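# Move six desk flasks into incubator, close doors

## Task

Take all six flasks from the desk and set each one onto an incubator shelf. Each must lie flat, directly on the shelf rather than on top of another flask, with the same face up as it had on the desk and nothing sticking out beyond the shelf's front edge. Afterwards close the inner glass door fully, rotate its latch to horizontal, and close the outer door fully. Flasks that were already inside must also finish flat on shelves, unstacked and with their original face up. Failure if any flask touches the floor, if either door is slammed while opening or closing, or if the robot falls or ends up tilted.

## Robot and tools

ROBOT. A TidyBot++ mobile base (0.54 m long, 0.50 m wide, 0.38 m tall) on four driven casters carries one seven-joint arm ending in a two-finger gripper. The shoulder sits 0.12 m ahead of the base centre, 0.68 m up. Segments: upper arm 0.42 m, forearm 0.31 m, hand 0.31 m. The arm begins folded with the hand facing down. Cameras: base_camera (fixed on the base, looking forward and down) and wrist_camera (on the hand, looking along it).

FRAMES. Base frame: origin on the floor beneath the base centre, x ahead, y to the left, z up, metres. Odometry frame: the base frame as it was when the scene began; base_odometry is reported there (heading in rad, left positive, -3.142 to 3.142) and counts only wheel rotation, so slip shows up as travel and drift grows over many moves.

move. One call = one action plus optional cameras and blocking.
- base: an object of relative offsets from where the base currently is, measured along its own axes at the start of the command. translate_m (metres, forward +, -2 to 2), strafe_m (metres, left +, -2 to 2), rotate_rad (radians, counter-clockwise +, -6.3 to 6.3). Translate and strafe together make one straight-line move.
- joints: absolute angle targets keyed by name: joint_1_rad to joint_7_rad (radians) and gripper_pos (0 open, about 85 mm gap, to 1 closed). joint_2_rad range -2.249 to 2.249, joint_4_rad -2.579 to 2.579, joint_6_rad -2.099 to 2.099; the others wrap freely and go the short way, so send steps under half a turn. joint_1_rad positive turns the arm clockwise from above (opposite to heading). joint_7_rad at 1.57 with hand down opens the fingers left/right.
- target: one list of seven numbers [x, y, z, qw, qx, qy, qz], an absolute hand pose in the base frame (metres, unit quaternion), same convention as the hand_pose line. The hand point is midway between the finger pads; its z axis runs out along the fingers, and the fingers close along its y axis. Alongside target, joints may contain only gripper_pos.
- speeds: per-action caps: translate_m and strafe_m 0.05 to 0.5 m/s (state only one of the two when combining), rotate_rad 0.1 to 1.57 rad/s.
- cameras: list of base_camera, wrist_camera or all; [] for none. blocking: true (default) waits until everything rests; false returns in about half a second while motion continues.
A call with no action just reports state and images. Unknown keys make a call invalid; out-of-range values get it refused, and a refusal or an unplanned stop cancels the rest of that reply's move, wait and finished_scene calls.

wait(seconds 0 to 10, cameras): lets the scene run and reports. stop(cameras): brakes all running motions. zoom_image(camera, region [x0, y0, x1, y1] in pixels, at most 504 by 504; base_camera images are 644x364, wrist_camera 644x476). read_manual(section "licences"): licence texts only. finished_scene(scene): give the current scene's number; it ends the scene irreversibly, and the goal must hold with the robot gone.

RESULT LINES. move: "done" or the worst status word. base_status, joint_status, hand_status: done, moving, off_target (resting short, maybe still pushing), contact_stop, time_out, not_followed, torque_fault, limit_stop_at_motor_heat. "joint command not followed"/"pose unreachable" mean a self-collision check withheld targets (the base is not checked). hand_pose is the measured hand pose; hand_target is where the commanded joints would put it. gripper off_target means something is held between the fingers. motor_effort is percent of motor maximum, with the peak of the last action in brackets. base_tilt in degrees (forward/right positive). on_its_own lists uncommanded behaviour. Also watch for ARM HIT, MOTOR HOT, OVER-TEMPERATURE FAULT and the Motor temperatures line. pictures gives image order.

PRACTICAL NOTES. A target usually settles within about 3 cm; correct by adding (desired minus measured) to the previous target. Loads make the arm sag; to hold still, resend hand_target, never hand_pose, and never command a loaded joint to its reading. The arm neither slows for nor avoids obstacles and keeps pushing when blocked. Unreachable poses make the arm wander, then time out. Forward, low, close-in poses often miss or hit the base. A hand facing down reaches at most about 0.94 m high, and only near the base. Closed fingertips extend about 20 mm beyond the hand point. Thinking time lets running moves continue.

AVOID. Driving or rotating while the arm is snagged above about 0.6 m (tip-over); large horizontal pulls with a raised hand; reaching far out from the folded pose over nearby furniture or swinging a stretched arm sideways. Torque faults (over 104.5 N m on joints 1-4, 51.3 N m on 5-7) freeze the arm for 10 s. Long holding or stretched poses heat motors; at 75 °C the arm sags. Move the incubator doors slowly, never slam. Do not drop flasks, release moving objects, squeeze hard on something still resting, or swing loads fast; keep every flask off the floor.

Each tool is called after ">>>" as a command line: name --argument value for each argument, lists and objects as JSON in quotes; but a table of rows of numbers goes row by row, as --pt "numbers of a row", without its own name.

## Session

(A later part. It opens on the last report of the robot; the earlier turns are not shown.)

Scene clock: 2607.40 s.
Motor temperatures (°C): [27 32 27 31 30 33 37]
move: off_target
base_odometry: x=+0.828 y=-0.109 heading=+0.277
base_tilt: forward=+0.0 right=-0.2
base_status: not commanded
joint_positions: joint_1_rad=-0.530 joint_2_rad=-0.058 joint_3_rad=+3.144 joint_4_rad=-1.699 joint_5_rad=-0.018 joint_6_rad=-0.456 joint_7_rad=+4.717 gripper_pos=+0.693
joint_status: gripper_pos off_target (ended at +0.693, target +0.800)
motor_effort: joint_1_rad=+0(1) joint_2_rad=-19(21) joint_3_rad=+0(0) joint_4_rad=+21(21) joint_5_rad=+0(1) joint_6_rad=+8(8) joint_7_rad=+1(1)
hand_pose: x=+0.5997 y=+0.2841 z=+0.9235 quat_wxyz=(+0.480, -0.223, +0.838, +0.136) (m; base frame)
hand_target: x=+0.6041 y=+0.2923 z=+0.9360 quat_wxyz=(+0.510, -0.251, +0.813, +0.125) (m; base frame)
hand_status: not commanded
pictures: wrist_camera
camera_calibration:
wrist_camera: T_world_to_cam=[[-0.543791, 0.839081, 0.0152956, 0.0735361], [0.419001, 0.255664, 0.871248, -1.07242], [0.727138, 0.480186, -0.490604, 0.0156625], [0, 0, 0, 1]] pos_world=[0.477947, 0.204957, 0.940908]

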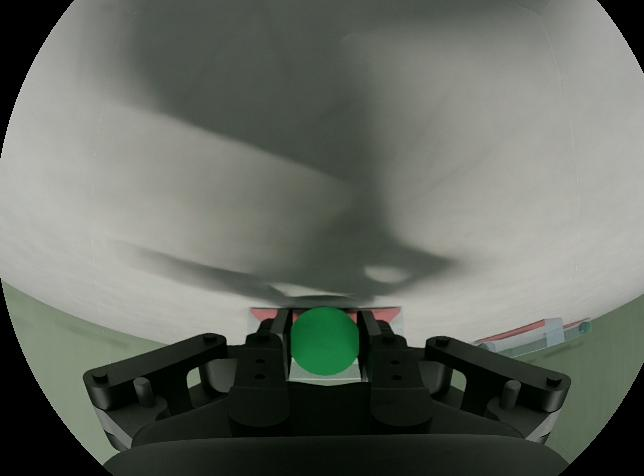

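>>> move --joints '{"joint_2_rad": -0.097, "joint_4_rad": -1.515, "joint_6_rad": -0.73}' --cameras '[]'

>>> move --base '{"translate_m": -0.38}' --speeds '{"translate_m": 0.35}' --joints '{"joint_1_rad": 0.0}' --cameras '["wrist_camera"]'

>>> move --base '{"translate_m": -0.518, "strafe_m": -0.439, "rotate_rad": -1.593}' --speeds '{"rotate_rad": 0.8}' --cameras '["base_camera"]'

>>> move --joints '{"joint_2_rad": -0.01, "joint_4_rad": -2.085, "joint_6_rad": 0.05}' --base '{"translate_m": 0.25}' --speeds '{"translate_m": 0.2}' --cameras '["base_camera", "wrist_camera"]'

Scene clock: 2622.80 s.
Motor temperatures (°C): [27 32 27 31 30 33 37]
move: done
base_odometry: x=+0.828 y=-0.109 heading=+0.277
base_tilt: forward=+0.0 right=-0.2
base_status: not commanded
joint_positions: joint_1_rad=-0.530 joint_2_rad=-0.079 joint_3_rad=+3.144 joint_4_rad=-1.537 joint_5_rad=-0.018 joint_6_rad=-0.652 joint_7_rad=+4.717 gripper_pos=+0.693
joint_status: all done
motor_effort: joint_1_rad=+0(1) joint_2_rad=-20(22) joint_3_rad=+0(0) joint_4_rad=+22(23) joint_5_rad=-1(1) joint_6_rad=+9(9) joint_7_rad=+0(1)
hand_pose: x=+0.5888 y=+0.2789 z=+0.9769 quat_wxyz=(+0.474, -0.225, +0.840, +0.136) (m; base frame)
hand_target: x=+0.5736 y=+0.2741 z=+0.9786 quat_wxyz=(+0.463, -0.260, +0.840, +0.113) (m; base frame)
hand_status: not commanded
pictures: none
No camera images: "cameras" was empty.

Scene clock: 2624.97 s.
Motor temperatures (°C): [27 32 27 31 30 33 37]
move: done
base_odometry: x=+0.462 y=-0.212 heading=+0.277
base_tilt: forward=+0.0 right=-0.2
base_status: done
joint_positions: joint_1_rad=-0.017 joint_2_rad=-0.087 joint_3_rad=+3.144 joint_4_rad=-1.537 joint_5_rad=-0.018 joint_6_rad=-0.656 joint_7_rad=+4.717 gripper_pos=+0.693
joint_status: all done
motor_effort: joint_1_rad=+0(2) joint_2_rad=-20(23) joint_3_rad=+0(2) joint_4_rad=+22(23) joint_5_rad=+0(1) joint_6_rad=+9(9) joint_7_rad=+0(1)
hand_pose: x=+0.6622 y=+0.0128 z=+0.9804 quat_wxyz=(+0.495, -0.005, +0.869, +0.011) (m; base frame)
hand_target: x=+0.6498 y=+0.0014 z=+0.9786 quat_wxyz=(+0.476, -0.026, +0.879, -0.014) (m; base frame)
hand_status: not commanded
pictures: wrist_camera
camera_calibration:
wrist_camera: T_world_to_cam=[[-0.0662429, 0.997681, 0.0156102, 0.0158147], [0.49762, 0.0194722, 0.867177, -1.12392], [0.864862, 0.0652122, -0.497756, 0.0495148], [0, 0, 0, 1]] pos_world=[0.517509, 0.00287814, 0.999037]

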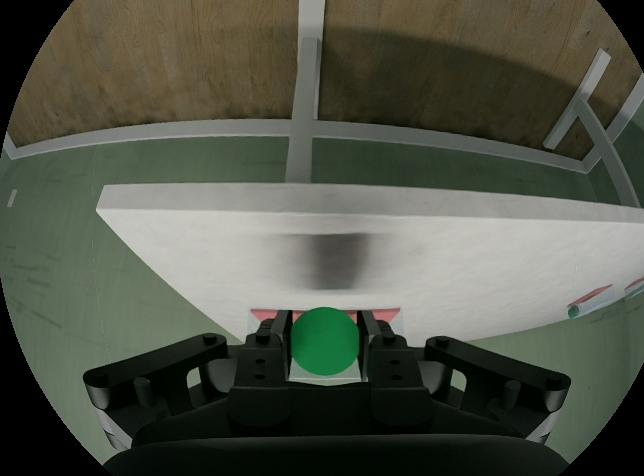

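Scene clock: 2628.17 s.
Motor temperatures (°C): [27 32 27 31 30 33 37]
move: done
base_odometry: x=+0.084 y=-0.777 heading=-1.316
base_tilt: forward=+0.0 right=-0.2
base_status: done
joint_positions: joint_1_rad=-0.002 joint_2_rad=-0.085 joint_3_rad=+3.144 joint_4_rad=-1.537 joint_5_rad=-0.018 joint_6_rad=-0.656 joint_7_rad=+4.717 gripper_pos=+0.693
joint_status: not commanded
motor_effort: joint_1_rad=-1(3) joint_2_rad=-19(22) joint_3_rad=+0(3) joint_4_rad=+22(22) joint_5_rad=-1(2) joint_6_rad=+9(9) joint_7_rad=+0(1)
hand_pose: x=+0.6629 y=+0.0050 z=+0.9793 quat_wxyz=(+0.494, +0.001, +0.869, +0.008) (m; base frame)
hand_target: x=+0.6498 y=+0.0014 z=+0.9786 quat_wxyz=(+0.476, -0.026, +0.879, -0.014) (m; base frame)
hand_status: not commanded
pictures: base_camera

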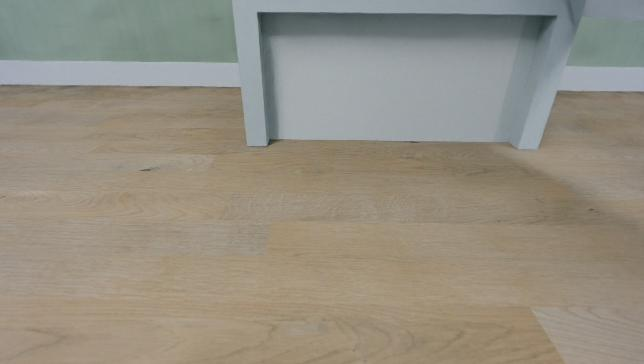

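Scene clock: 2630.30 s.
Motor temperatures (°C): [27 32 27 31 30 33 37]
move: done
base_odometry: x=+0.147 y=-1.019 heading=-1.316
base_tilt: forward=+0.1 right=-0.2
base_status: done
joint_positions: joint_1_rad=-0.002 joint_2_rad=-0.008 joint_3_rad=+3.144 joint_4_rad=-2.069 joint_5_rad=-0.018 joint_6_rad=-0.039 joint_7_rad=+4.717 gripper_pos=+0.693
joint_status: all done
motor_effort: joint_1_rad=-1(1) joint_2_rad=-20(24) joint_3_rad=+0(1) joint_4_rad=+20(22) joint_5_rad=+0(1) joint_6_rad=+9(10) joint_7_rad=+0(1)
hand_pose: x=+0.6618 y=+0.0018 z=+0.7977 quat_wxyz=(+0.498, +0.006, +0.867, +0.004) (m; base frame)
hand_target: x=+0.6698 y=+0.0013 z=+0.8141 quat_wxyz=(+0.529, -0.025, +0.848, -0.016) (m; base frame)
hand_status: not commanded
pictures: base_camera, wrist_camera
camera_calibration:
wrist_camera: T_world_to_cam=[[-0.0411932, 0.999065, 0.0131449, 0.0149002], [0.492834, 0.00887258, 0.870078, -0.964092], [0.869148, 0.0423195, -0.492738, -0.0471096], [0, 0, 0, 1]] pos_world=[0.516696, -0.00433866, 0.815427]

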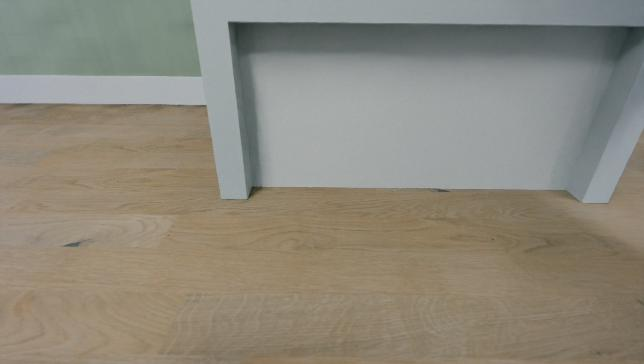

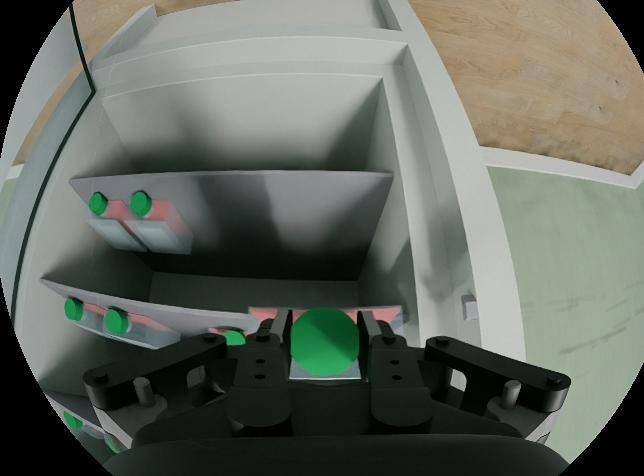

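>>> move

Scene clock: 2683.17 s.
Motor temperatures (°C): [27 32 27 31 30 33 37]
base_odometry: x=+0.147 y=-1.019 heading=-1.316
base_tilt: forward=+0.0 right=-0.2
base_status: done
joint_positions: joint_1_rad=-0.002 joint_2_rad=-0.008 joint_3_rad=+3.144 joint_4_rad=-2.069 joint_5_rad=-0.018 joint_6_rad=-0.036 joint_7_rad=+4.717 gripper_pos=+0.693
joint_status: all done
motor_effort: joint_1_rad=-1(1) joint_2_rad=-20(24) joint_3_rad=+0(1) joint_4_rad=+20(22) joint_5_rad=+0(1) joint_6_rad=+9(10) joint_7_rad=+1(1)
hand_pose: x=+0.6621 y=+0.0018 z=+0.7983 quat_wxyz=(+0.499, +0.006, +0.867, +0.004) (m; base frame)
hand_target: x=+0.6698 y=+0.0013 z=+0.8141 quat_wxyz=(+0.529, -0.025, +0.848, -0.016) (m; base frame)
hand_status: not commanded
pictures: base_camera, wrist_camera
camera_calibration:
wrist_camera: T_world_to_cam=[[-0.0411387, 0.999069, 0.0129956, 0.0150023], [0.490727, 0.00887345, 0.871268, -0.964377], [0.870342, 0.0422201, -0.490635, -0.0495633], [0, 0, 0, 1]] pos_world=[0.517, -0.00433844, 0.815719]

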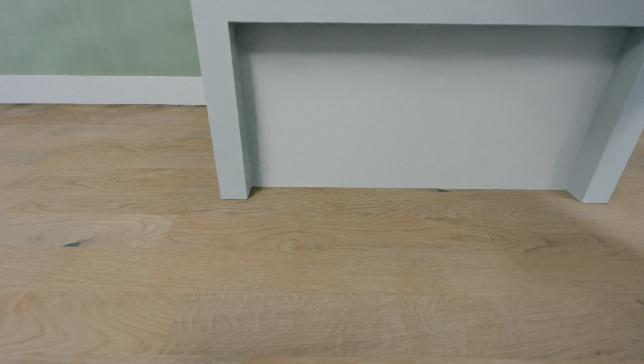

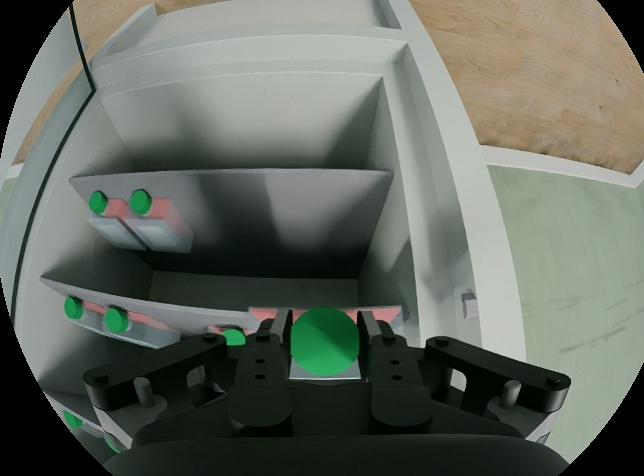

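>>> move --base '{"translate_m": 0.163, "strafe_m": 0.013, "rotate_rad": 0.006}' --speeds '{"translate_m": 0.15}'

Scene clock: 2717.80 s.
Motor temperatures (°C): [27 32 27 31 30 33 37]
move: done
base_odometry: x=+0.201 y=-1.173 heading=-1.310
base_tilt: forward=+0.0 right=-0.2
base_status: done
joint_positions: joint_1_rad=-0.002 joint_2_rad=-0.005 joint_3_rad=+3.143 joint_4_rad=-2.072 joint_5_rad=-0.018 joint_6_rad=-0.033 joint_7_rad=+4.717 gripper_pos=+0.693
joint_status: not commanded
motor_effort: joint_1_rad=+0(3) joint_2_rad=-20(23) joint_3_rad=+0(3) joint_4_rad=+20(20) joint_5_rad=-1(1) joint_6_rad=+9(9) joint_7_rad=+0(1)
hand_pose: x=+0.6619 y=+0.0018 z=+0.7955 quat_wxyz=(+0.497, +0.006, +0.868, +0.004) (m; base frame)
hand_target: x=+0.6698 y=+0.0013 z=+0.8141 quat_wxyz=(+0.529, -0.025, +0.848, -0.016) (m; base frame)
hand_status: not commanded
pictures: base_camera, wrist_camera
camera_calibration:
wrist_camera: T_world_to_cam=[[-0.0410891, 0.999069, 0.0131459, 0.0148798], [0.493925, 0.00887335, 0.869459, -0.962514], [0.868533, 0.0422184, -0.49383, -0.0470593], [0, 0, 0, 1]] pos_world=[0.516894, -0.00433843, 0.813432]

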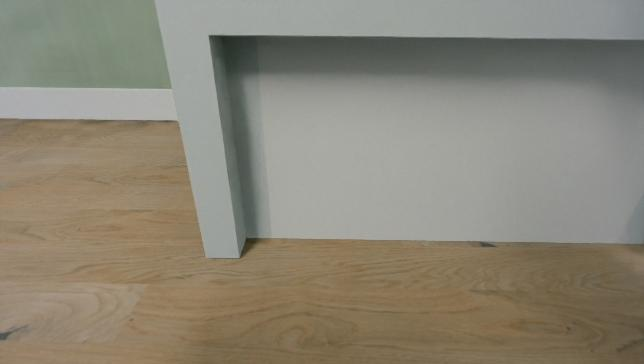

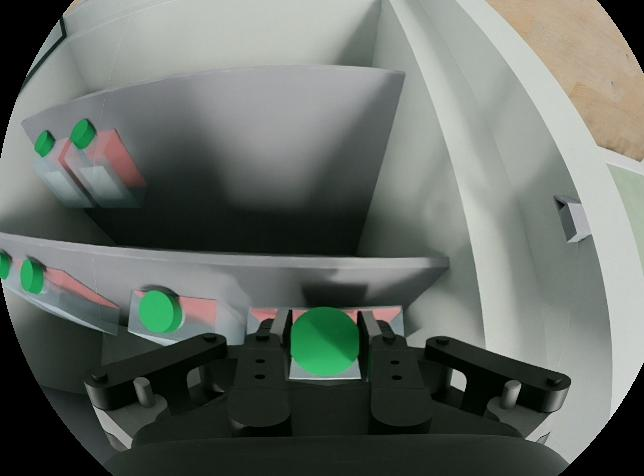

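>>> move --base '{"translate_m": 0.082}' --speeds '{"translate_m": 0.1}'

>>> move --joints '{"joint_2_rad": 0.015, "joint_4_rad": -2.125, "joint_6_rad": 0.095}'

Scene clock: 2735.73 s.
Motor temperatures (°C): [27 32 27 31 30 33 37]
move: done
base_odometry: x=+0.222 y=-1.252 heading=-1.310
base_tilt: forward=+0.0 right=-0.2
base_status: done
joint_positions: joint_1_rad=-0.002 joint_2_rad=-0.003 joint_3_rad=+3.143 joint_4_rad=-2.073 joint_5_rad=-0.018 joint_6_rad=-0.032 joint_7_rad=+4.717 gripper_pos=+0.693
joint_status: not commanded
motor_effort: joint_1_rad=+0(1) joint_2_rad=-21(23) joint_3_rad=+0(0) joint_4_rad=+20(20) joint_5_rad=+0(1) joint_6_rad=+9(9) joint_7_rad=+0(1)
hand_pose: x=+0.6619 y=+0.0018 z=+0.7942 quat_wxyz=(+0.496, +0.006, +0.868, +0.004) (m; base frame)
hand_target: x=+0.6698 y=+0.0013 z=+0.8141 quat_wxyz=(+0.529, -0.025, +0.848, -0.016) (m; base frame)
hand_status: not commanded
pictures: base_camera, wrist_camera
camera_calibration:
wrist_camera: T_world_to_cam=[[-0.0410604, 0.999069, 0.0132298, 0.0148096], [0.495715, 0.00887319, 0.86844, -0.961746], [0.867514, 0.0422167, -0.495618, -0.0455666], [0, 0, 0, 1]] pos_world=[0.51689, -0.00433843, 0.812439]

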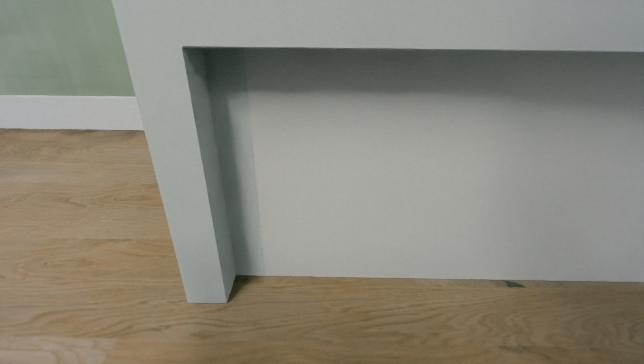

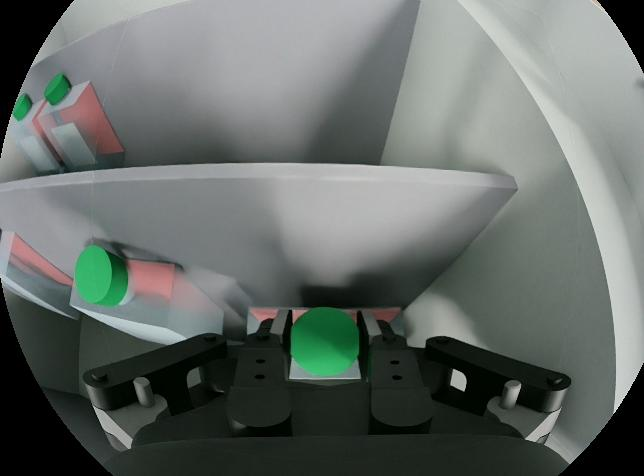

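Scene clock: 2736.70 s.
Motor temperatures (°C): [27 32 27 31 30 33 37]
move: done
base_odometry: x=+0.222 y=-1.252 heading=-1.310
base_tilt: forward=+0.1 right=-0.2
base_status: not commanded
joint_positions: joint_1_rad=-0.002 joint_2_rad=+0.011 joint_3_rad=+3.143 joint_4_rad=-2.114 joint_5_rad=-0.018 joint_6_rad=+0.016 joint_7_rad=+4.717 gripper_pos=+0.693
joint_status: all done
motor_effort: joint_1_rad=+0(1) joint_2_rad=-21(22) joint_3_rad=+0(0) joint_4_rad=+19(21) joint_5_rad=-1(1) joint_6_rad=+9(10) joint_7_rad=-1(1)
hand_pose: x=+0.6583 y=+0.0015 z=+0.7774 quat_wxyz=(+0.493, +0.006, +0.870, +0.003) (m; base frame)
hand_target: x=+0.6670 y=+0.0013 z=+0.7909 quat_wxyz=(+0.521, -0.025, +0.853, -0.016) (m; base frame)
hand_status: not commanded
pictures: base_camera, wrist_camera
camera_calibration:
wrist_camera: T_world_to_cam=[[-0.0401929, 0.999107, 0.0130579, 0.014669], [0.501748, 0.00887995, 0.864968, -0.946599], [0.86408, 0.0413174, -0.501656, -0.0438978], [0, 0, 0, 1]] pos_world=[0.513475, -0.00443645, 0.796565]

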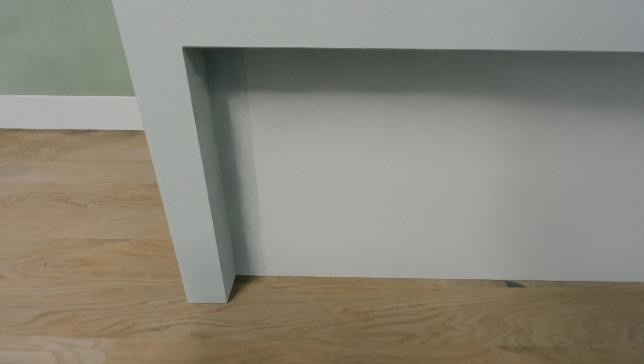

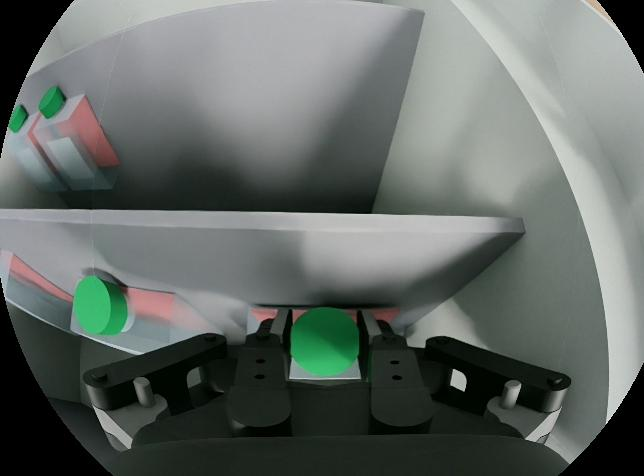

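>>> move --joints '{"joint_2_rad": 0.022, "joint_4_rad": -2.138, "joint_6_rad": 0.115}' --cameras '[]'

>>> move --joints '{"joint_2_rad": 0.03, "joint_4_rad": -2.15, "joint_6_rad": 0.13}' --cameras '["wrist_camera"]'

Scene clock: 2740.63 s.
Motor temperatures (°C): [27 32 27 31 30 33 37]
move: done
base_odometry: x=+0.222 y=-1.252 heading=-1.310
base_tilt: forward=+0.0 right=-0.2
base_status: not commanded
joint_positions: joint_1_rad=-0.002 joint_2_rad=+0.014 joint_3_rad=+3.143 joint_4_rad=-2.124 joint_5_rad=-0.018 joint_6_rad=+0.036 joint_7_rad=+4.717 gripper_pos=+0.693
joint_status: all done
motor_effort: joint_1_rad=-1(1) joint_2_rad=-20(22) joint_3_rad=+0(0) joint_4_rad=+19(20) joint_5_rad=+0(1) joint_6_rad=+8(9) joint_7_rad=+0(1)
hand_pose: x=+0.6583 y=+0.0014 z=+0.7754 quat_wxyz=(+0.496, +0.006, +0.868, +0.003) (m; base frame)
hand_target: x=+0.6666 y=+0.0013 z=+0.7856 quat_wxyz=(+0.521, -0.025, +0.853, -0.016) (m; base frame)
hand_status: not commanded
pictures: none
No camera images: "cameras" was empty.

Scene clock: 2741.17 s.
Motor temperatures (°C): [27 32 27 31 30 33 37]
move: done
base_odometry: x=+0.222 y=-1.252 heading=-1.310
base_tilt: forward=+0.0 right=-0.2
base_status: not commanded
joint_positions: joint_1_rad=-0.002 joint_2_rad=+0.017 joint_3_rad=+3.143 joint_4_rad=-2.132 joint_5_rad=-0.018 joint_6_rad=+0.053 joint_7_rad=+4.717 gripper_pos=+0.693
joint_status: all done
motor_effort: joint_1_rad=+0(1) joint_2_rad=-20(21) joint_3_rad=+0(0) joint_4_rad=+18(19) joint_5_rad=+0(1) joint_6_rad=+8(9) joint_7_rad=+0(1)
hand_pose: x=+0.6587 y=+0.0013 z=+0.7746 quat_wxyz=(+0.499, +0.006, +0.866, +0.003) (m; base frame)
hand_target: x=+0.6657 y=+0.0013 z=+0.7790 quat_wxyz=(+0.519, -0.025, +0.854, -0.015) (m; base frame)
hand_status: not commanded
pictures: wrist_camera
camera_calibration:
wrist_camera: T_world_to_cam=[[-0.0398103, 0.999134, 0.0120784, 0.0155136], [0.489988, 0.00898582, 0.871683, -0.941829], [0.870819, 0.0406202, -0.489922, -0.0591298], [0, 0, 0, 1]] pos_world=[0.513595, -0.00463523, 0.79182]

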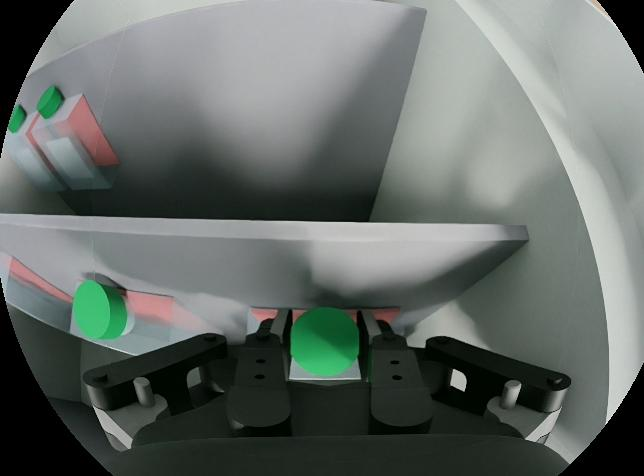

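>>> move --joints '{"joint_2_rad": 0.04, "joint_4_rad": -2.16, "joint_6_rad": 0.145}' --cameras '[]'

>>> move --joints '{"joint_2_rad": 0.015, "joint_4_rad": -2.125, "joint_6_rad": 0.14}' --cameras '[]'

>>> move --joints '{"gripper_pos": 0.5}' --cameras '["wrist_camera"]'

Scene clock: 2749.30 s.
Motor temperatures (°C): [27 32 27 31 30 33 37]
move: done
base_odometry: x=+0.222 y=-1.252 heading=-1.310
base_tilt: forward=+0.0 right=-0.2
base_status: not commanded
joint_positions: joint_1_rad=-0.002 joint_2_rad=+0.022 joint_3_rad=+3.143 joint_4_rad=-2.138 joint_5_rad=-0.018 joint_6_rad=+0.072 joint_7_rad=+4.717 gripper_pos=+0.693
joint_status: all done
motor_effort: joint_1_rad=+0(1) joint_2_rad=-19(21) joint_3_rad=+0(0) joint_4_rad=+17(19) joint_5_rad=-1(1) joint_6_rad=+8(9) joint_7_rad=-1(1)
hand_pose: x=+0.6603 y=+0.0012 z=+0.7743 quat_wxyz=(+0.503, +0.006, +0.864, +0.003) (m; base frame)
hand_target: x=+0.6655 y=+0.0013 z=+0.7723 quat_wxyz=(+0.517, -0.026, +0.856, -0.015) (m; base frame)
hand_status: not commanded
pictures: none
No camera images: "cameras" was empty.

Scene clock: 2749.97 s.
Motor temperatures (°C): [27 32 27 31 30 33 37]
move: done
base_odometry: x=+0.222 y=-1.252 heading=-1.310
base_tilt: forward=+0.0 right=-0.2
base_status: not commanded
joint_positions: joint_1_rad=-0.002 joint_2_rad=+0.021 joint_3_rad=+3.143 joint_4_rad=-2.134 joint_5_rad=-0.018 joint_6_rad=+0.072 joint_7_rad=+4.717 gripper_pos=+0.693
joint_status: all done
motor_effort: joint_1_rad=+0(1) joint_2_rad=-21(21) joint_3_rad=+0(0) joint_4_rad=+19(20) joint_5_rad=+0(1) joint_6_rad=+9(9) joint_7_rad=-1(1)
hand_pose: x=+0.6614 y=+0.0012 z=+0.7762 quat_wxyz=(+0.505, +0.006, +0.863, +0.003) (m; base frame)
hand_target: x=+0.6732 y=+0.0013 z=+0.8035 quat_wxyz=(+0.540, -0.025, +0.841, -0.016) (m; base frame)
hand_status: not commanded
pictures: none
No camera images: "cameras" was empty.

Scene clock: 2750.67 s.
Motor temperatures (°C): [27 32 27 31 30 33 37]
move: done
base_odometry: x=+0.222 y=-1.252 heading=-1.310
base_tilt: forward=+0.0 right=-0.2
base_status: not commanded
joint_positions: joint_1_rad=-0.002 joint_2_rad=+0.021 joint_3_rad=+3.143 joint_4_rad=-2.134 joint_5_rad=-0.018 joint_6_rad=+0.072 joint_7_rad=+4.717 gripper_pos=+0.500
joint_status: all done
motor_effort: joint_1_rad=+0(1) joint_2_rad=-19(22) joint_3_rad=+0(0) joint_4_rad=+18(19) joint_5_rad=-1(1) joint_6_rad=+8(9) joint_7_rad=-1(1)
hand_pose: x=+0.6614 y=+0.0012 z=+0.7762 quat_wxyz=(+0.505, +0.006, +0.863, +0.003) (m; base frame)
hand_target: x=+0.6732 y=+0.0013 z=+0.8035 quat_wxyz=(+0.540, -0.025, +0.841, -0.016) (m; base frame)
hand_status: not commanded
pictures: wrist_camera
camera_calibration:
wrist_camera: T_world_to_cam=[[-0.0396574, 0.99915, 0.0112901, 0.0161615], [0.47889, 0.00908848, 0.877828, -0.941988], [0.876979, 0.0402191, -0.478843, -0.0733939], [0, 0, 0, 1]] pos_world=[0.516115, -0.00463466, 0.791577]

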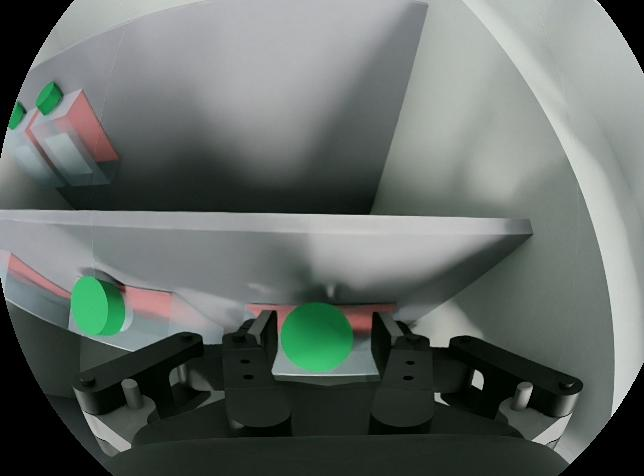

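>>> move --base '{"translate_m": -0.07}' --speeds '{"translate_m": 0.08}' --cameras '["wrist_camera"]'

>>> move --base '{"translate_m": -0.42}' --speeds '{"translate_m": 0.4}' --joints '{"gripper_pos": 0.3}'

Scene clock: 2908.87 s.
Motor temperatures (°C): [27 32 27 31 30 33 37]
move: done
base_odometry: x=+0.204 y=-1.185 heading=-1.311
base_tilt: forward=+0.0 right=-0.2
base_status: done
joint_positions: joint_1_rad=-0.002 joint_2_rad=+0.021 joint_3_rad=+3.143 joint_4_rad=-2.134 joint_5_rad=-0.018 joint_6_rad=+0.072 joint_7_rad=+4.717 gripper_pos=+0.500
joint_status: not commanded
motor_effort: joint_1_rad=-1(1) joint_2_rad=-19(23) joint_3_rad=+0(0) joint_4_rad=+18(19) joint_5_rad=+0(1) joint_6_rad=+8(8) joint_7_rad=+0(1)
hand_pose: x=+0.6613 y=+0.0012 z=+0.7767 quat_wxyz=(+0.505, +0.006, +0.863, +0.003) (m; base frame)
hand_target: x=+0.6732 y=+0.0013 z=+0.8035 quat_wxyz=(+0.540, -0.025, +0.841, -0.016) (m; base frame)
hand_status: not commanded
pictures: wrist_camera
camera_calibration:
wrist_camera: T_world_to_cam=[[-0.039668, 0.99915, 0.0112547, 0.0161866], [0.478182, 0.00909216, 0.878214, -0.94223], [0.877365, 0.0402187, -0.478136, -0.0738769], [0, 0, 0, 1]] pos_world=[0.516016, -0.00463467, 0.791974]

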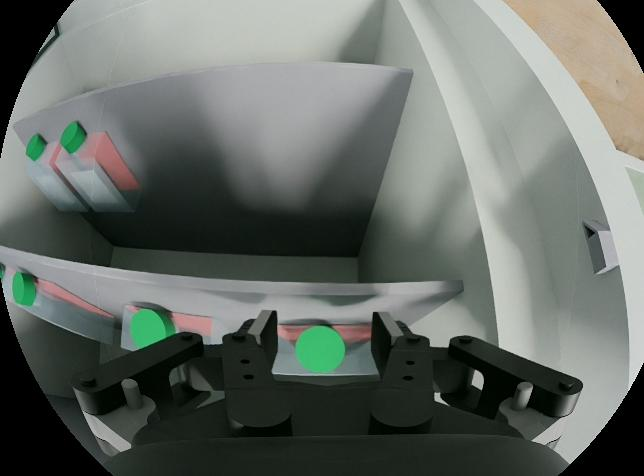

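Scene clock: 2911.27 s.
Motor temperatures (°C): [27 32 27 31 30 33 37]
move: done
base_odometry: x=+0.096 y=-0.779 heading=-1.310
base_tilt: forward=+0.0 right=-0.2
base_status: done
joint_positions: joint_1_rad=-0.002 joint_2_rad=+0.018 joint_3_rad=+3.143 joint_4_rad=-2.134 joint_5_rad=-0.018 joint_6_rad=+0.072 joint_7_rad=+4.717 gripper_pos=+0.300
joint_status: all done
motor_effort: joint_1_rad=+0(3) joint_2_rad=-20(22) joint_3_rad=+0(2) joint_4_rad=+18(19) joint_5_rad=+0(1) joint_6_rad=+8(9) joint_7_rad=-1(1)
hand_pose: x=+0.6611 y=+0.0011 z=+0.7778 quat_wxyz=(+0.506, +0.006, +0.862, +0.003) (m; base frame)
hand_target: x=+0.6732 y=+0.0013 z=+0.8035 quat_wxyz=(+0.540, -0.025, +0.841, -0.016) (m; base frame)
hand_status: not commanded
pictures: base_camera, wrist_camera
camera_calibration:
wrist_camera: T_world_to_cam=[[-0.0395553, 0.999154, 0.0112121, 0.016241], [0.476376, 0.00899316, 0.879196, -0.942631], [0.878352, 0.040118, -0.476328, -0.0751754], [0, 0, 0, 1]] pos_world=[0.515719, -0.00473413, 0.792767]

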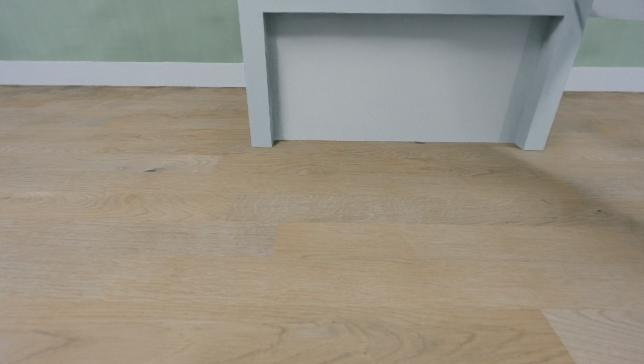

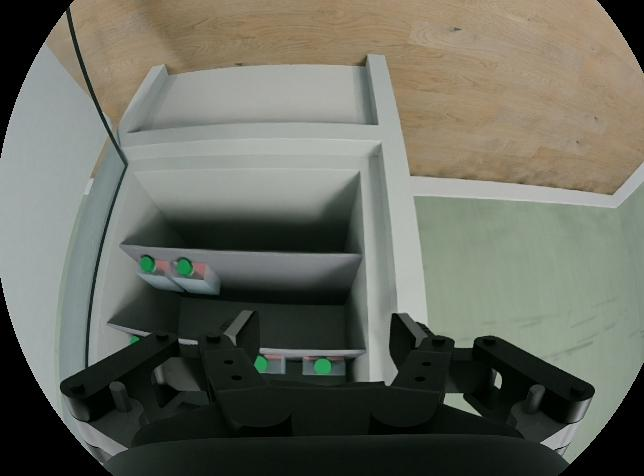

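>>> move --base '{"rotate_rad": 1.588}' --speeds '{"rotate_rad": 1.0}' --joints '{"joint_1_rad": 0.0, "joint_2_rad": 0.187, "joint_4_rad": -0.7, "joint_6_rad": -1.783, "joint_7_rad": 1.57}'

Scene clock: 2926.30 s.
Motor temperatures (°C): [27 32 27 31 30 33 37]
move: done
base_odometry: x=+0.096 y=-0.779 heading=+0.278
base_tilt: forward=+0.0 right=-0.2
base_status: done
joint_positions: joint_1_rad=-0.003 joint_2_rad=+0.174 joint_3_rad=+3.141 joint_4_rad=-0.720 joint_5_rad=-0.018 joint_6_rad=-1.698 joint_7_rad=+7.794 gripper_pos=+0.300
joint_status: all done
motor_effort: joint_1_rad=+0(3) joint_2_rad=-22(28) joint_3_rad=+0(2) joint_4_rad=+15(21) joint_5_rad=-1(1) joint_6_rad=+5(9) joint_7_rad=+0(2)
hand_pose: x=+0.5994 y=+0.0087 z=+1.0276 quat_wxyz=(+0.017, -0.962, +0.023, -0.271) (m; base frame)
hand_target: x=+0.5823 y=+0.0014 z=+1.0165 quat_wxyz=(+0.000, -0.972, +0.000, -0.234) (m; base frame)
hand_status: not commanded
pictures: base_camera, wrist_camera
camera_calibration:
wrist_camera: T_world_to_cam=[[-0.0375331, -0.999294, 0.00165122, 0.0294388], [-0.859531, 0.0314407, -0.510116, 1.09528], [0.509704, -0.0205655, -0.860104, 0.713582], [0, 0, 0, 1]] pos_world=[0.578813, 0.00965694, 1.17242]

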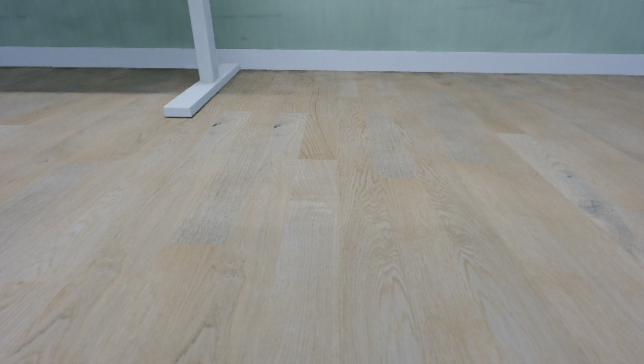

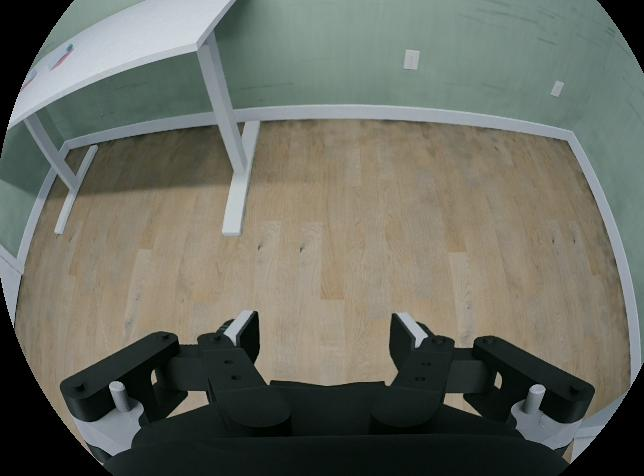

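>>> move --base '{"translate_m": 0.82, "strafe_m": 1.06}' --speeds '{"translate_m": 0.45}' --cameras '["wrist_camera"]'

Scene clock: 2961.03 s.
Motor temperatures (°C): [27 32 27 31 30 33 37]
move: done
base_odometry: x=+0.593 y=+0.466 heading=+0.278
base_tilt: forward=+0.0 right=-0.2
base_status: done
joint_positions: joint_1_rad=-0.003 joint_2_rad=+0.184 joint_3_rad=+3.141 joint_4_rad=-0.719 joint_5_rad=-0.018 joint_6_rad=-1.703 joint_7_rad=+7.797 gripper_pos=+0.300
joint_status: not commanded
motor_effort: joint_1_rad=+0(3) joint_2_rad=-23(26) joint_3_rad=+0(1) joint_4_rad=+15(16) joint_5_rad=-1(1) joint_6_rad=+5(6) joint_7_rad=+0(1)
hand_pose: x=+0.6018 y=+0.0086 z=+1.0221 quat_wxyz=(+0.016, -0.964, +0.022, -0.264) (m; base frame)
hand_target: x=+0.5823 y=+0.0014 z=+1.0165 quat_wxyz=(+0.000, -0.972, +0.000, -0.234) (m; base frame)
hand_status: not commanded
pictures: wrist_camera
camera_calibration:
wrist_camera: T_world_to_cam=[[-0.035708, -0.999356, 0.00347324, 0.0264317], [-0.866817, 0.0292423, -0.497768, 1.08629], [0.497346, -0.020785, -0.867303, 0.722431], [0, 0, 0, 1]] pos_world=[0.583258, 0.00966485, 1.16719]

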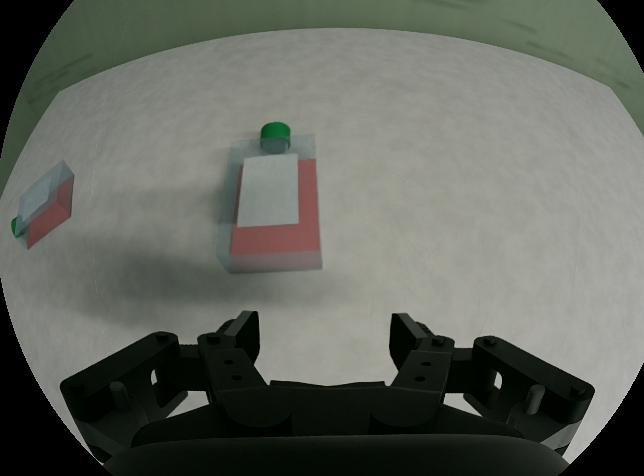

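>>> zoom_image --camera "wrist_camera" --region '[180, 100, 360, 290]'

Scaled by 2.653.

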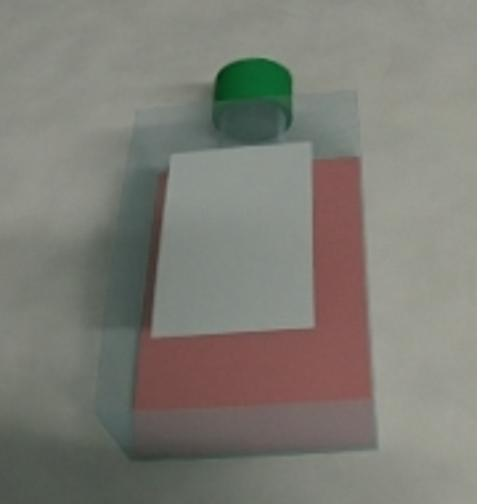

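>>> move --base '{"translate_m": 0.06, "strafe_m": 0.053}' --speeds '{"translate_m": 0.2}' --joints '{"joint_2_rad": 0.396, "joint_4_rad": -0.584, "joint_6_rad": -1.465, "joint_7_rad": 1.646, "gripper_pos": 0.45}'

Scene clock: 3103.40 s.
Motor temperatures (°C): [27 32 27 31 30 33 37]
move: done
base_odometry: x=+0.636 y=+0.533 heading=+0.279
base_tilt: forward=+0.0 right=-0.2
base_status: done
joint_positions: joint_1_rad=-0.003 joint_2_rad=+0.408 joint_3_rad=+3.141 joint_4_rad=-0.603 joint_5_rad=-0.018 joint_6_rad=-1.542 joint_7_rad=+7.872 gripper_pos=+0.450
joint_status: all done
motor_effort: joint_1_rad=+0(2) joint_2_rad=-32(40) joint_3_rad=+0(1) joint_4_rad=+17(19) joint_5_rad=+0(1) joint_6_rad=+5(7) joint_7_rad=+0(2)
hand_pose: x=+0.7251 y=+0.0090 z=+0.9760 quat_wxyz=(+0.007, -0.957, -0.013, -0.290) (m; base frame)
hand_target: x=+0.7421 y=+0.0014 z=+1.0063 quat_wxyz=(-0.013, -0.939, -0.035, -0.341) (m; base frame)
hand_status: not commanded
pictures: base_camera, wrist_camera
camera_calibration:
wrist_camera: T_world_to_cam=[[0.0243998, -0.99885, 0.0412826, -0.0489861], [-0.837917, -0.0429565, -0.544105, 1.1951], [0.545253, -0.0213153, -0.838001, 0.557769], [0, 0, 0, 1]] pos_world=[0.698465, 0.0142966, 1.11969]

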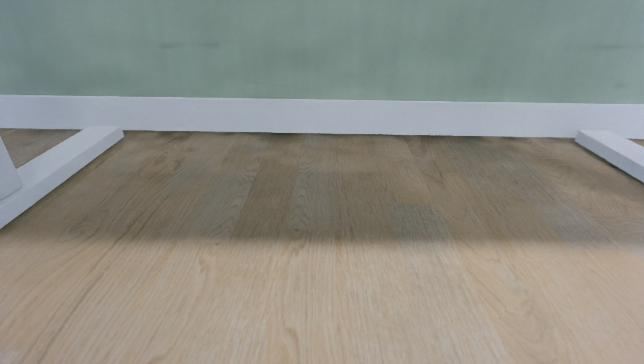

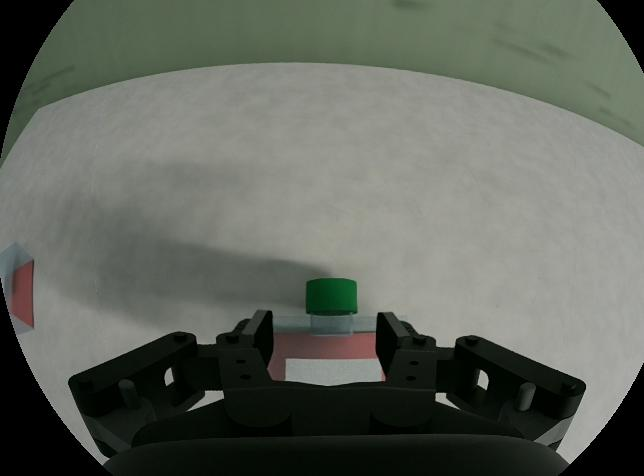

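>>> move --base '{"translate_m": 0.043, "strafe_m": -0.004}' --speeds '{"translate_m": 0.1}' --cameras '["wrist_camera"]'

>>> move --joints '{"joint_2_rad": 0.365, "joint_4_rad": -0.74, "joint_6_rad": -1.38}' --cameras '["wrist_camera"]'

Scene clock: 3136.17 s.
Motor temperatures (°C): [27 32 27 31 30 33 37]
move: done
base_odometry: x=+0.679 y=+0.542 heading=+0.279
base_tilt: forward=+0.0 right=-0.2
base_status: done
joint_positions: joint_1_rad=-0.003 joint_2_rad=+0.405 joint_3_rad=+3.141 joint_4_rad=-0.603 joint_5_rad=-0.018 joint_6_rad=-1.541 joint_7_rad=+7.873 gripper_pos=+0.450
joint_status: not commanded
motor_effort: joint_1_rad=+0(1) joint_2_rad=-32(37) joint_3_rad=+0(1) joint_4_rad=+16(17) joint_5_rad=+0(1) joint_6_rad=+5(6) joint_7_rad=+0(1)
hand_pose: x=+0.7245 y=+0.0090 z=+0.9781 quat_wxyz=(+0.007, -0.956, -0.013, -0.292) (m; base frame)
hand_target: x=+0.7421 y=+0.0014 z=+1.0063 quat_wxyz=(-0.013, -0.939, -0.035, -0.341) (m; base frame)
hand_status: not commanded
pictures: wrist_camera
camera_calibration:
wrist_camera: T_world_to_cam=[[0.0247731, -0.998826, 0.0416397, -0.0496986], [-0.835491, -0.043558, -0.547775, 1.1976], [0.548945, -0.0212195, -0.835589, 0.554831], [0, 0, 0, 1]] pos_world=[0.697246, 0.0142982, 1.1217]

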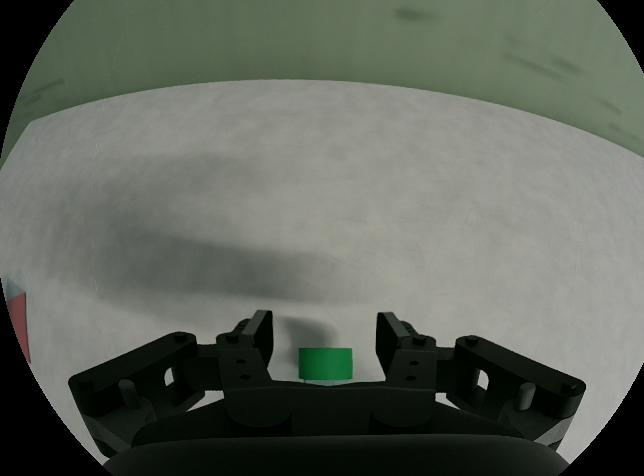

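Scene clock: 3137.23 s.
Motor temperatures (°C): [27 32 27 31 30 33 37]
move: done
base_odometry: x=+0.679 y=+0.542 heading=+0.279
base_tilt: forward=+0.1 right=-0.2
base_status: not commanded
joint_positions: joint_1_rad=-0.003 joint_2_rad=+0.388 joint_3_rad=+3.141 joint_4_rad=-0.723 joint_5_rad=-0.018 joint_6_rad=-1.463 joint_7_rad=+7.873 gripper_pos=+0.450
joint_status: all done
motor_effort: joint_1_rad=+0(1) joint_2_rad=-33(35) joint_3_rad=+0(1) joint_4_rad=+17(19) joint_5_rad=-1(1) joint_6_rad=+5(6) joint_7_rad=+0(1)
hand_pose: x=+0.7272 y=+0.0090 z=+0.9487 quat_wxyz=(+0.007, -0.960, -0.012, -0.280) (m; base frame)
hand_target: x=+0.7401 y=+0.0014 z=+0.9695 quat_wxyz=(-0.012, -0.946, -0.036, -0.322) (m; base frame)
hand_status: not commanded
pictures: wrist_camera
camera_calibration:
wrist_camera: T_world_to_cam=[[0.0244874, -0.998882, 0.0404416, -0.0472483], [-0.848625, -0.0421531, -0.527313, 1.17389], [0.528428, -0.0214072, -0.848708, 0.556199], [0, 0, 0, 1]] pos_world=[0.70344, 0.0141944, 1.09297]

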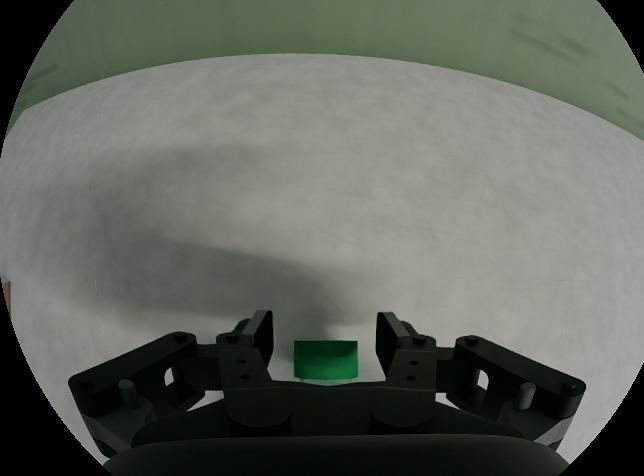

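>>> move --joints '{"joint_2_rad": 0.352, "joint_4_rad": -0.772, "joint_6_rad": -1.345}' --cameras '["wrist_camera"]'

Scene clock: 3144.43 s.
Motor temperatures (°C): [27 32 27 31 30 33 37]
move: done
base_odometry: x=+0.679 y=+0.542 heading=+0.279
base_tilt: forward=+0.0 right=-0.2
base_status: not commanded
joint_positions: joint_1_rad=-0.003 joint_2_rad=+0.375 joint_3_rad=+3.141 joint_4_rad=-0.754 joint_5_rad=-0.018 joint_6_rad=-1.424 joint_7_rad=+7.873 gripper_pos=+0.450
joint_status: all done
motor_effort: joint_1_rad=+0(1) joint_2_rad=-33(34) joint_3_rad=+0(1) joint_4_rad=+18(18) joint_5_rad=+0(1) joint_6_rad=+5(6) joint_7_rad=+0(1)
hand_pose: x=+0.7301 y=+0.0090 z=+0.9485 quat_wxyz=(+0.007, -0.957, -0.012, -0.290) (m; base frame)
hand_target: x=+0.7415 y=+0.0014 z=+0.9691 quat_wxyz=(-0.012, -0.943, -0.035, -0.330) (m; base frame)
hand_status: not commanded
pictures: wrist_camera
camera_calibration:
wrist_camera: T_world_to_cam=[[0.0231958, -0.998907, 0.0405798, -0.0464616], [-0.838224, -0.0415536, -0.54374, 1.18413], [0.544832, -0.0214025, -0.838272, 0.532587], [0, 0, 0, 1]] pos_world=[0.703473, 0.0141926, 1.0922]

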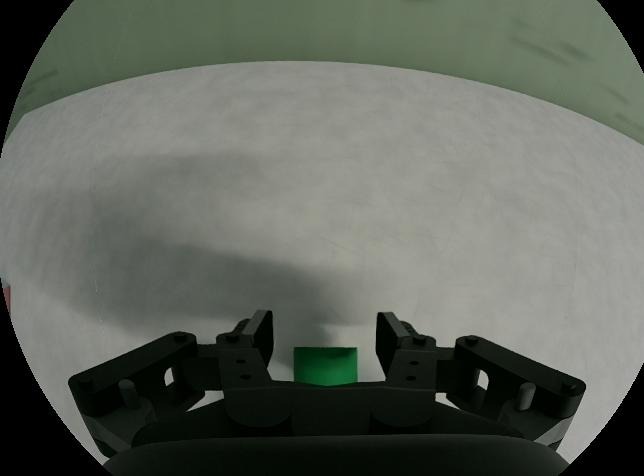

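>>> move --joints '{"joint_2_rad": 0.352, "joint_4_rad": -0.8, "joint_6_rad": -1.345}' --cameras '[]'

>>> move --base '{"translate_m": -0.205}' --speeds '{"translate_m": 0.1}' --cameras '["wrist_camera"]'

Scene clock: 3160.37 s.
Motor temperatures (°C): [27 33 27 31 30 33 37]
move: done
base_odometry: x=+0.679 y=+0.542 heading=+0.279
base_tilt: forward=+0.0 right=-0.2
base_status: not commanded
joint_positions: joint_1_rad=-0.003 joint_2_rad=+0.372 joint_3_rad=+3.141 joint_4_rad=-0.783 joint_5_rad=-0.018 joint_6_rad=-1.423 joint_7_rad=+7.873 gripper_pos=+0.450
joint_status: all done
motor_effort: joint_1_rad=+0(1) joint_2_rad=-32(35) joint_3_rad=+0(1) joint_4_rad=+17(19) joint_5_rad=-1(1) joint_6_rad=+5(6) joint_7_rad=+0(1)
hand_pose: x=+0.7256 y=+0.0090 z=+0.9379 quat_wxyz=(+0.007, -0.960, -0.012, -0.278) (m; base frame)
hand_target: x=+0.7383 y=+0.0014 z=+0.9558 quat_wxyz=(-0.012, -0.948, -0.036, -0.317) (m; base frame)
hand_status: not commanded
pictures: none
No camera images: "cameras" was empty.

Scene clock: 3162.97 s.
Motor temperatures (°C): [27 33 27 31 30 33 37]
move: done
base_odometry: x=+0.482 y=+0.485 heading=+0.279
base_tilt: forward=+0.0 right=-0.2
base_status: done
joint_positions: joint_1_rad=-0.003 joint_2_rad=+0.362 joint_3_rad=+3.141 joint_4_rad=-0.783 joint_5_rad=-0.018 joint_6_rad=-1.421 joint_7_rad=+7.873 gripper_pos=+0.450
joint_status: not commanded
motor_effort: joint_1_rad=+0(1) joint_2_rad=-32(38) joint_3_rad=+0(1) joint_4_rad=+17(19) joint_5_rad=-1(1) joint_6_rad=+5(6) joint_7_rad=+0(1)
hand_pose: x=+0.7237 y=+0.0090 z=+0.9440 quat_wxyz=(+0.007, -0.959, -0.012, -0.284) (m; base frame)
hand_target: x=+0.7383 y=+0.0014 z=+0.9558 quat_wxyz=(-0.012, -0.948, -0.036, -0.317) (m; base frame)
hand_status: not commanded
pictures: wrist_camera
camera_calibration:
wrist_camera: T_world_to_cam=[[0.0237283, -0.998901, 0.0404292, -0.0463952], [-0.844872, -0.0416559, -0.533344, 1.17144], [0.534441, -0.0215022, -0.844932, 0.54599], [0, 0, 0, 1]] pos_world=[0.699017, 0.0141931, 1.08798]

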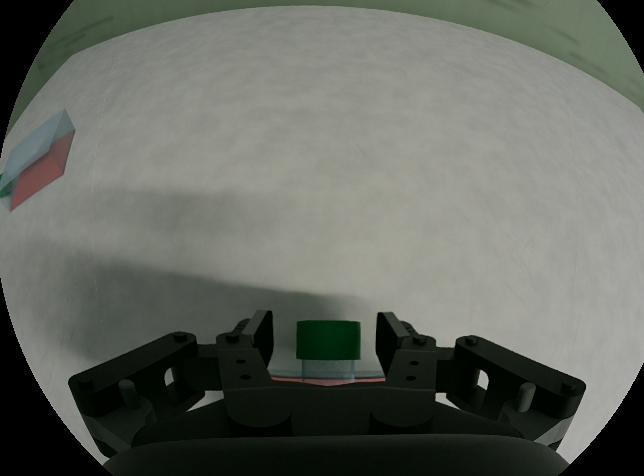

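>>> move --base '{"translate_m": 0.02, "strafe_m": 0.0}' --speeds '{"translate_m": 0.1}' --joints '{"joint_2_rad": 0.38, "joint_4_rad": -0.584, "joint_6_rad": -1.465}' --cameras '["wrist_camera"]'

>>> zoom_image --camera "wrist_camera" --region '[0, 90, 120, 250]'

Scene clock: 3178.53 s.
Motor temperatures (°C): [27 33 27 31 30 33 37]
move: done
base_odometry: x=+0.501 y=+0.490 heading=+0.279
base_tilt: forward=+0.0 right=-0.2
base_status: done
joint_positions: joint_1_rad=-0.003 joint_2_rad=+0.381 joint_3_rad=+3.141 joint_4_rad=-0.601 joint_5_rad=-0.018 joint_6_rad=-1.421 joint_7_rad=+7.873 gripper_pos=+0.450
joint_status: all done
motor_effort: joint_1_rad=+0(1) joint_2_rad=-33(37) joint_3_rad=+0(1) joint_4_rad=+17(19) joint_5_rad=+0(1) joint_6_rad=+6(7) joint_7_rad=+0(1)
hand_pose: x=+0.7465 y=+0.0091 z=+1.0168 quat_wxyz=(+0.006, -0.932, -0.012, -0.361) (m; base frame)
hand_target: x=+0.7368 y=+0.0014 z=+1.0163 quat_wxyz=(-0.013, -0.937, -0.035, -0.349) (m; base frame)
hand_status: not commanded
pictures: wrist_camera
camera_calibration:
wrist_camera: T_world_to_cam=[[0.0168158, -0.998926, 0.0431826, -0.0474431], [-0.746999, -0.0412593, -0.663544, 1.28882], [0.664613, -0.0210994, -0.74689, 0.398467], [0, 0, 0, 1]] pos_world=[0.698718, 0.014191, 1.15485]

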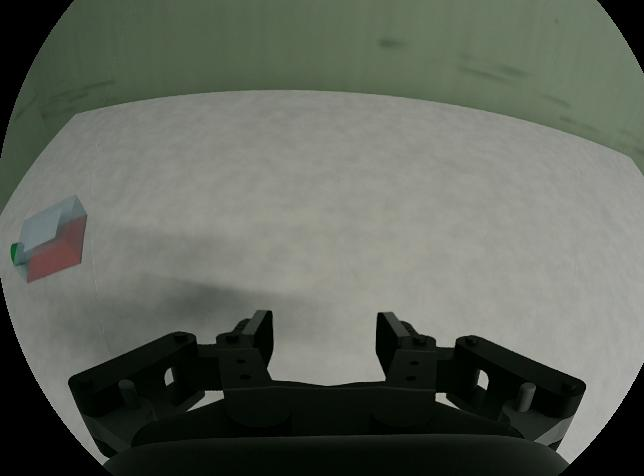

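Scaled by 3.150.

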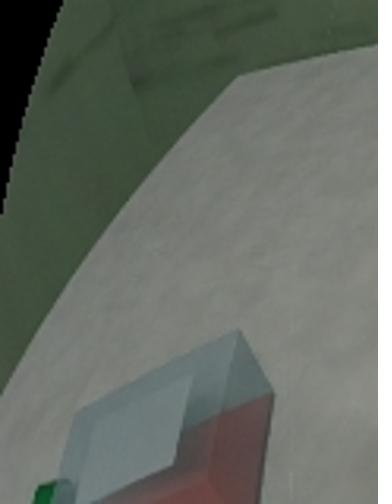

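>>> move --base '{"strafe_m": 0.33}' --speeds '{"strafe_m": 0.3}' --cameras '["wrist_camera"]'

>>> zoom_image --camera "wrist_camera" --region '[200, 160, 440, 340]'

Scene clock: 3195.07 s.
Motor temperatures (°C): [27 33 27 31 30 33 37]
move: done
base_odometry: x=+0.410 y=+0.808 heading=+0.279
base_tilt: forward=+0.0 right=-0.2
base_status: done
joint_positions: joint_1_rad=-0.002 joint_2_rad=+0.381 joint_3_rad=+3.141 joint_4_rad=-0.601 joint_5_rad=-0.018 joint_6_rad=-1.421 joint_7_rad=+7.873 gripper_pos=+0.450
joint_status: not commanded
motor_effort: joint_1_rad=-1(3) joint_2_rad=-33(34) joint_3_rad=+0(1) joint_4_rad=+18(18) joint_5_rad=+0(2) joint_6_rad=+6(7) joint_7_rad=-1(1)
hand_pose: x=+0.7465 y=+0.0087 z=+1.0168 quat_wxyz=(+0.006, -0.932, -0.012, -0.361) (m; base frame)
hand_target: x=+0.7368 y=+0.0014 z=+1.0163 quat_wxyz=(-0.013, -0.937, -0.035, -0.349) (m; base frame)
hand_status: not commanded
pictures: wrist_camera
camera_calibration:
wrist_camera: T_world_to_cam=[[0.0163937, -0.998932, 0.0432027, -0.0475712], [-0.747061, -0.0409555, -0.663492, 1.28878], [0.664553, -0.021398, -0.746935, 0.398555], [0, 0, 0, 1]] pos_world=[0.69872, 0.0137908, 1.15485]

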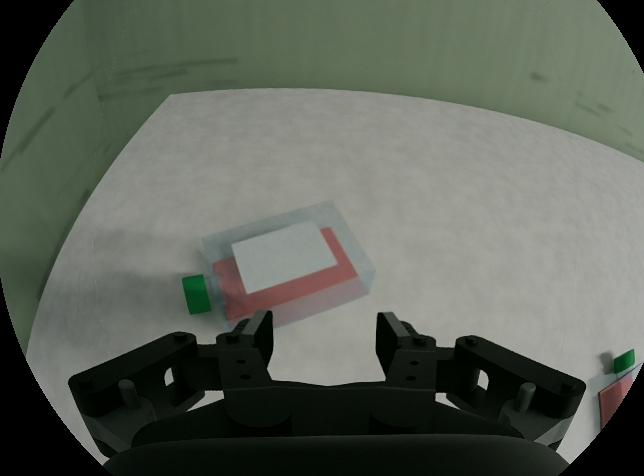

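Scaled by 2.100.

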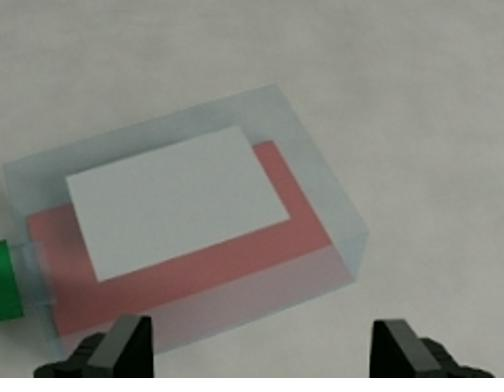

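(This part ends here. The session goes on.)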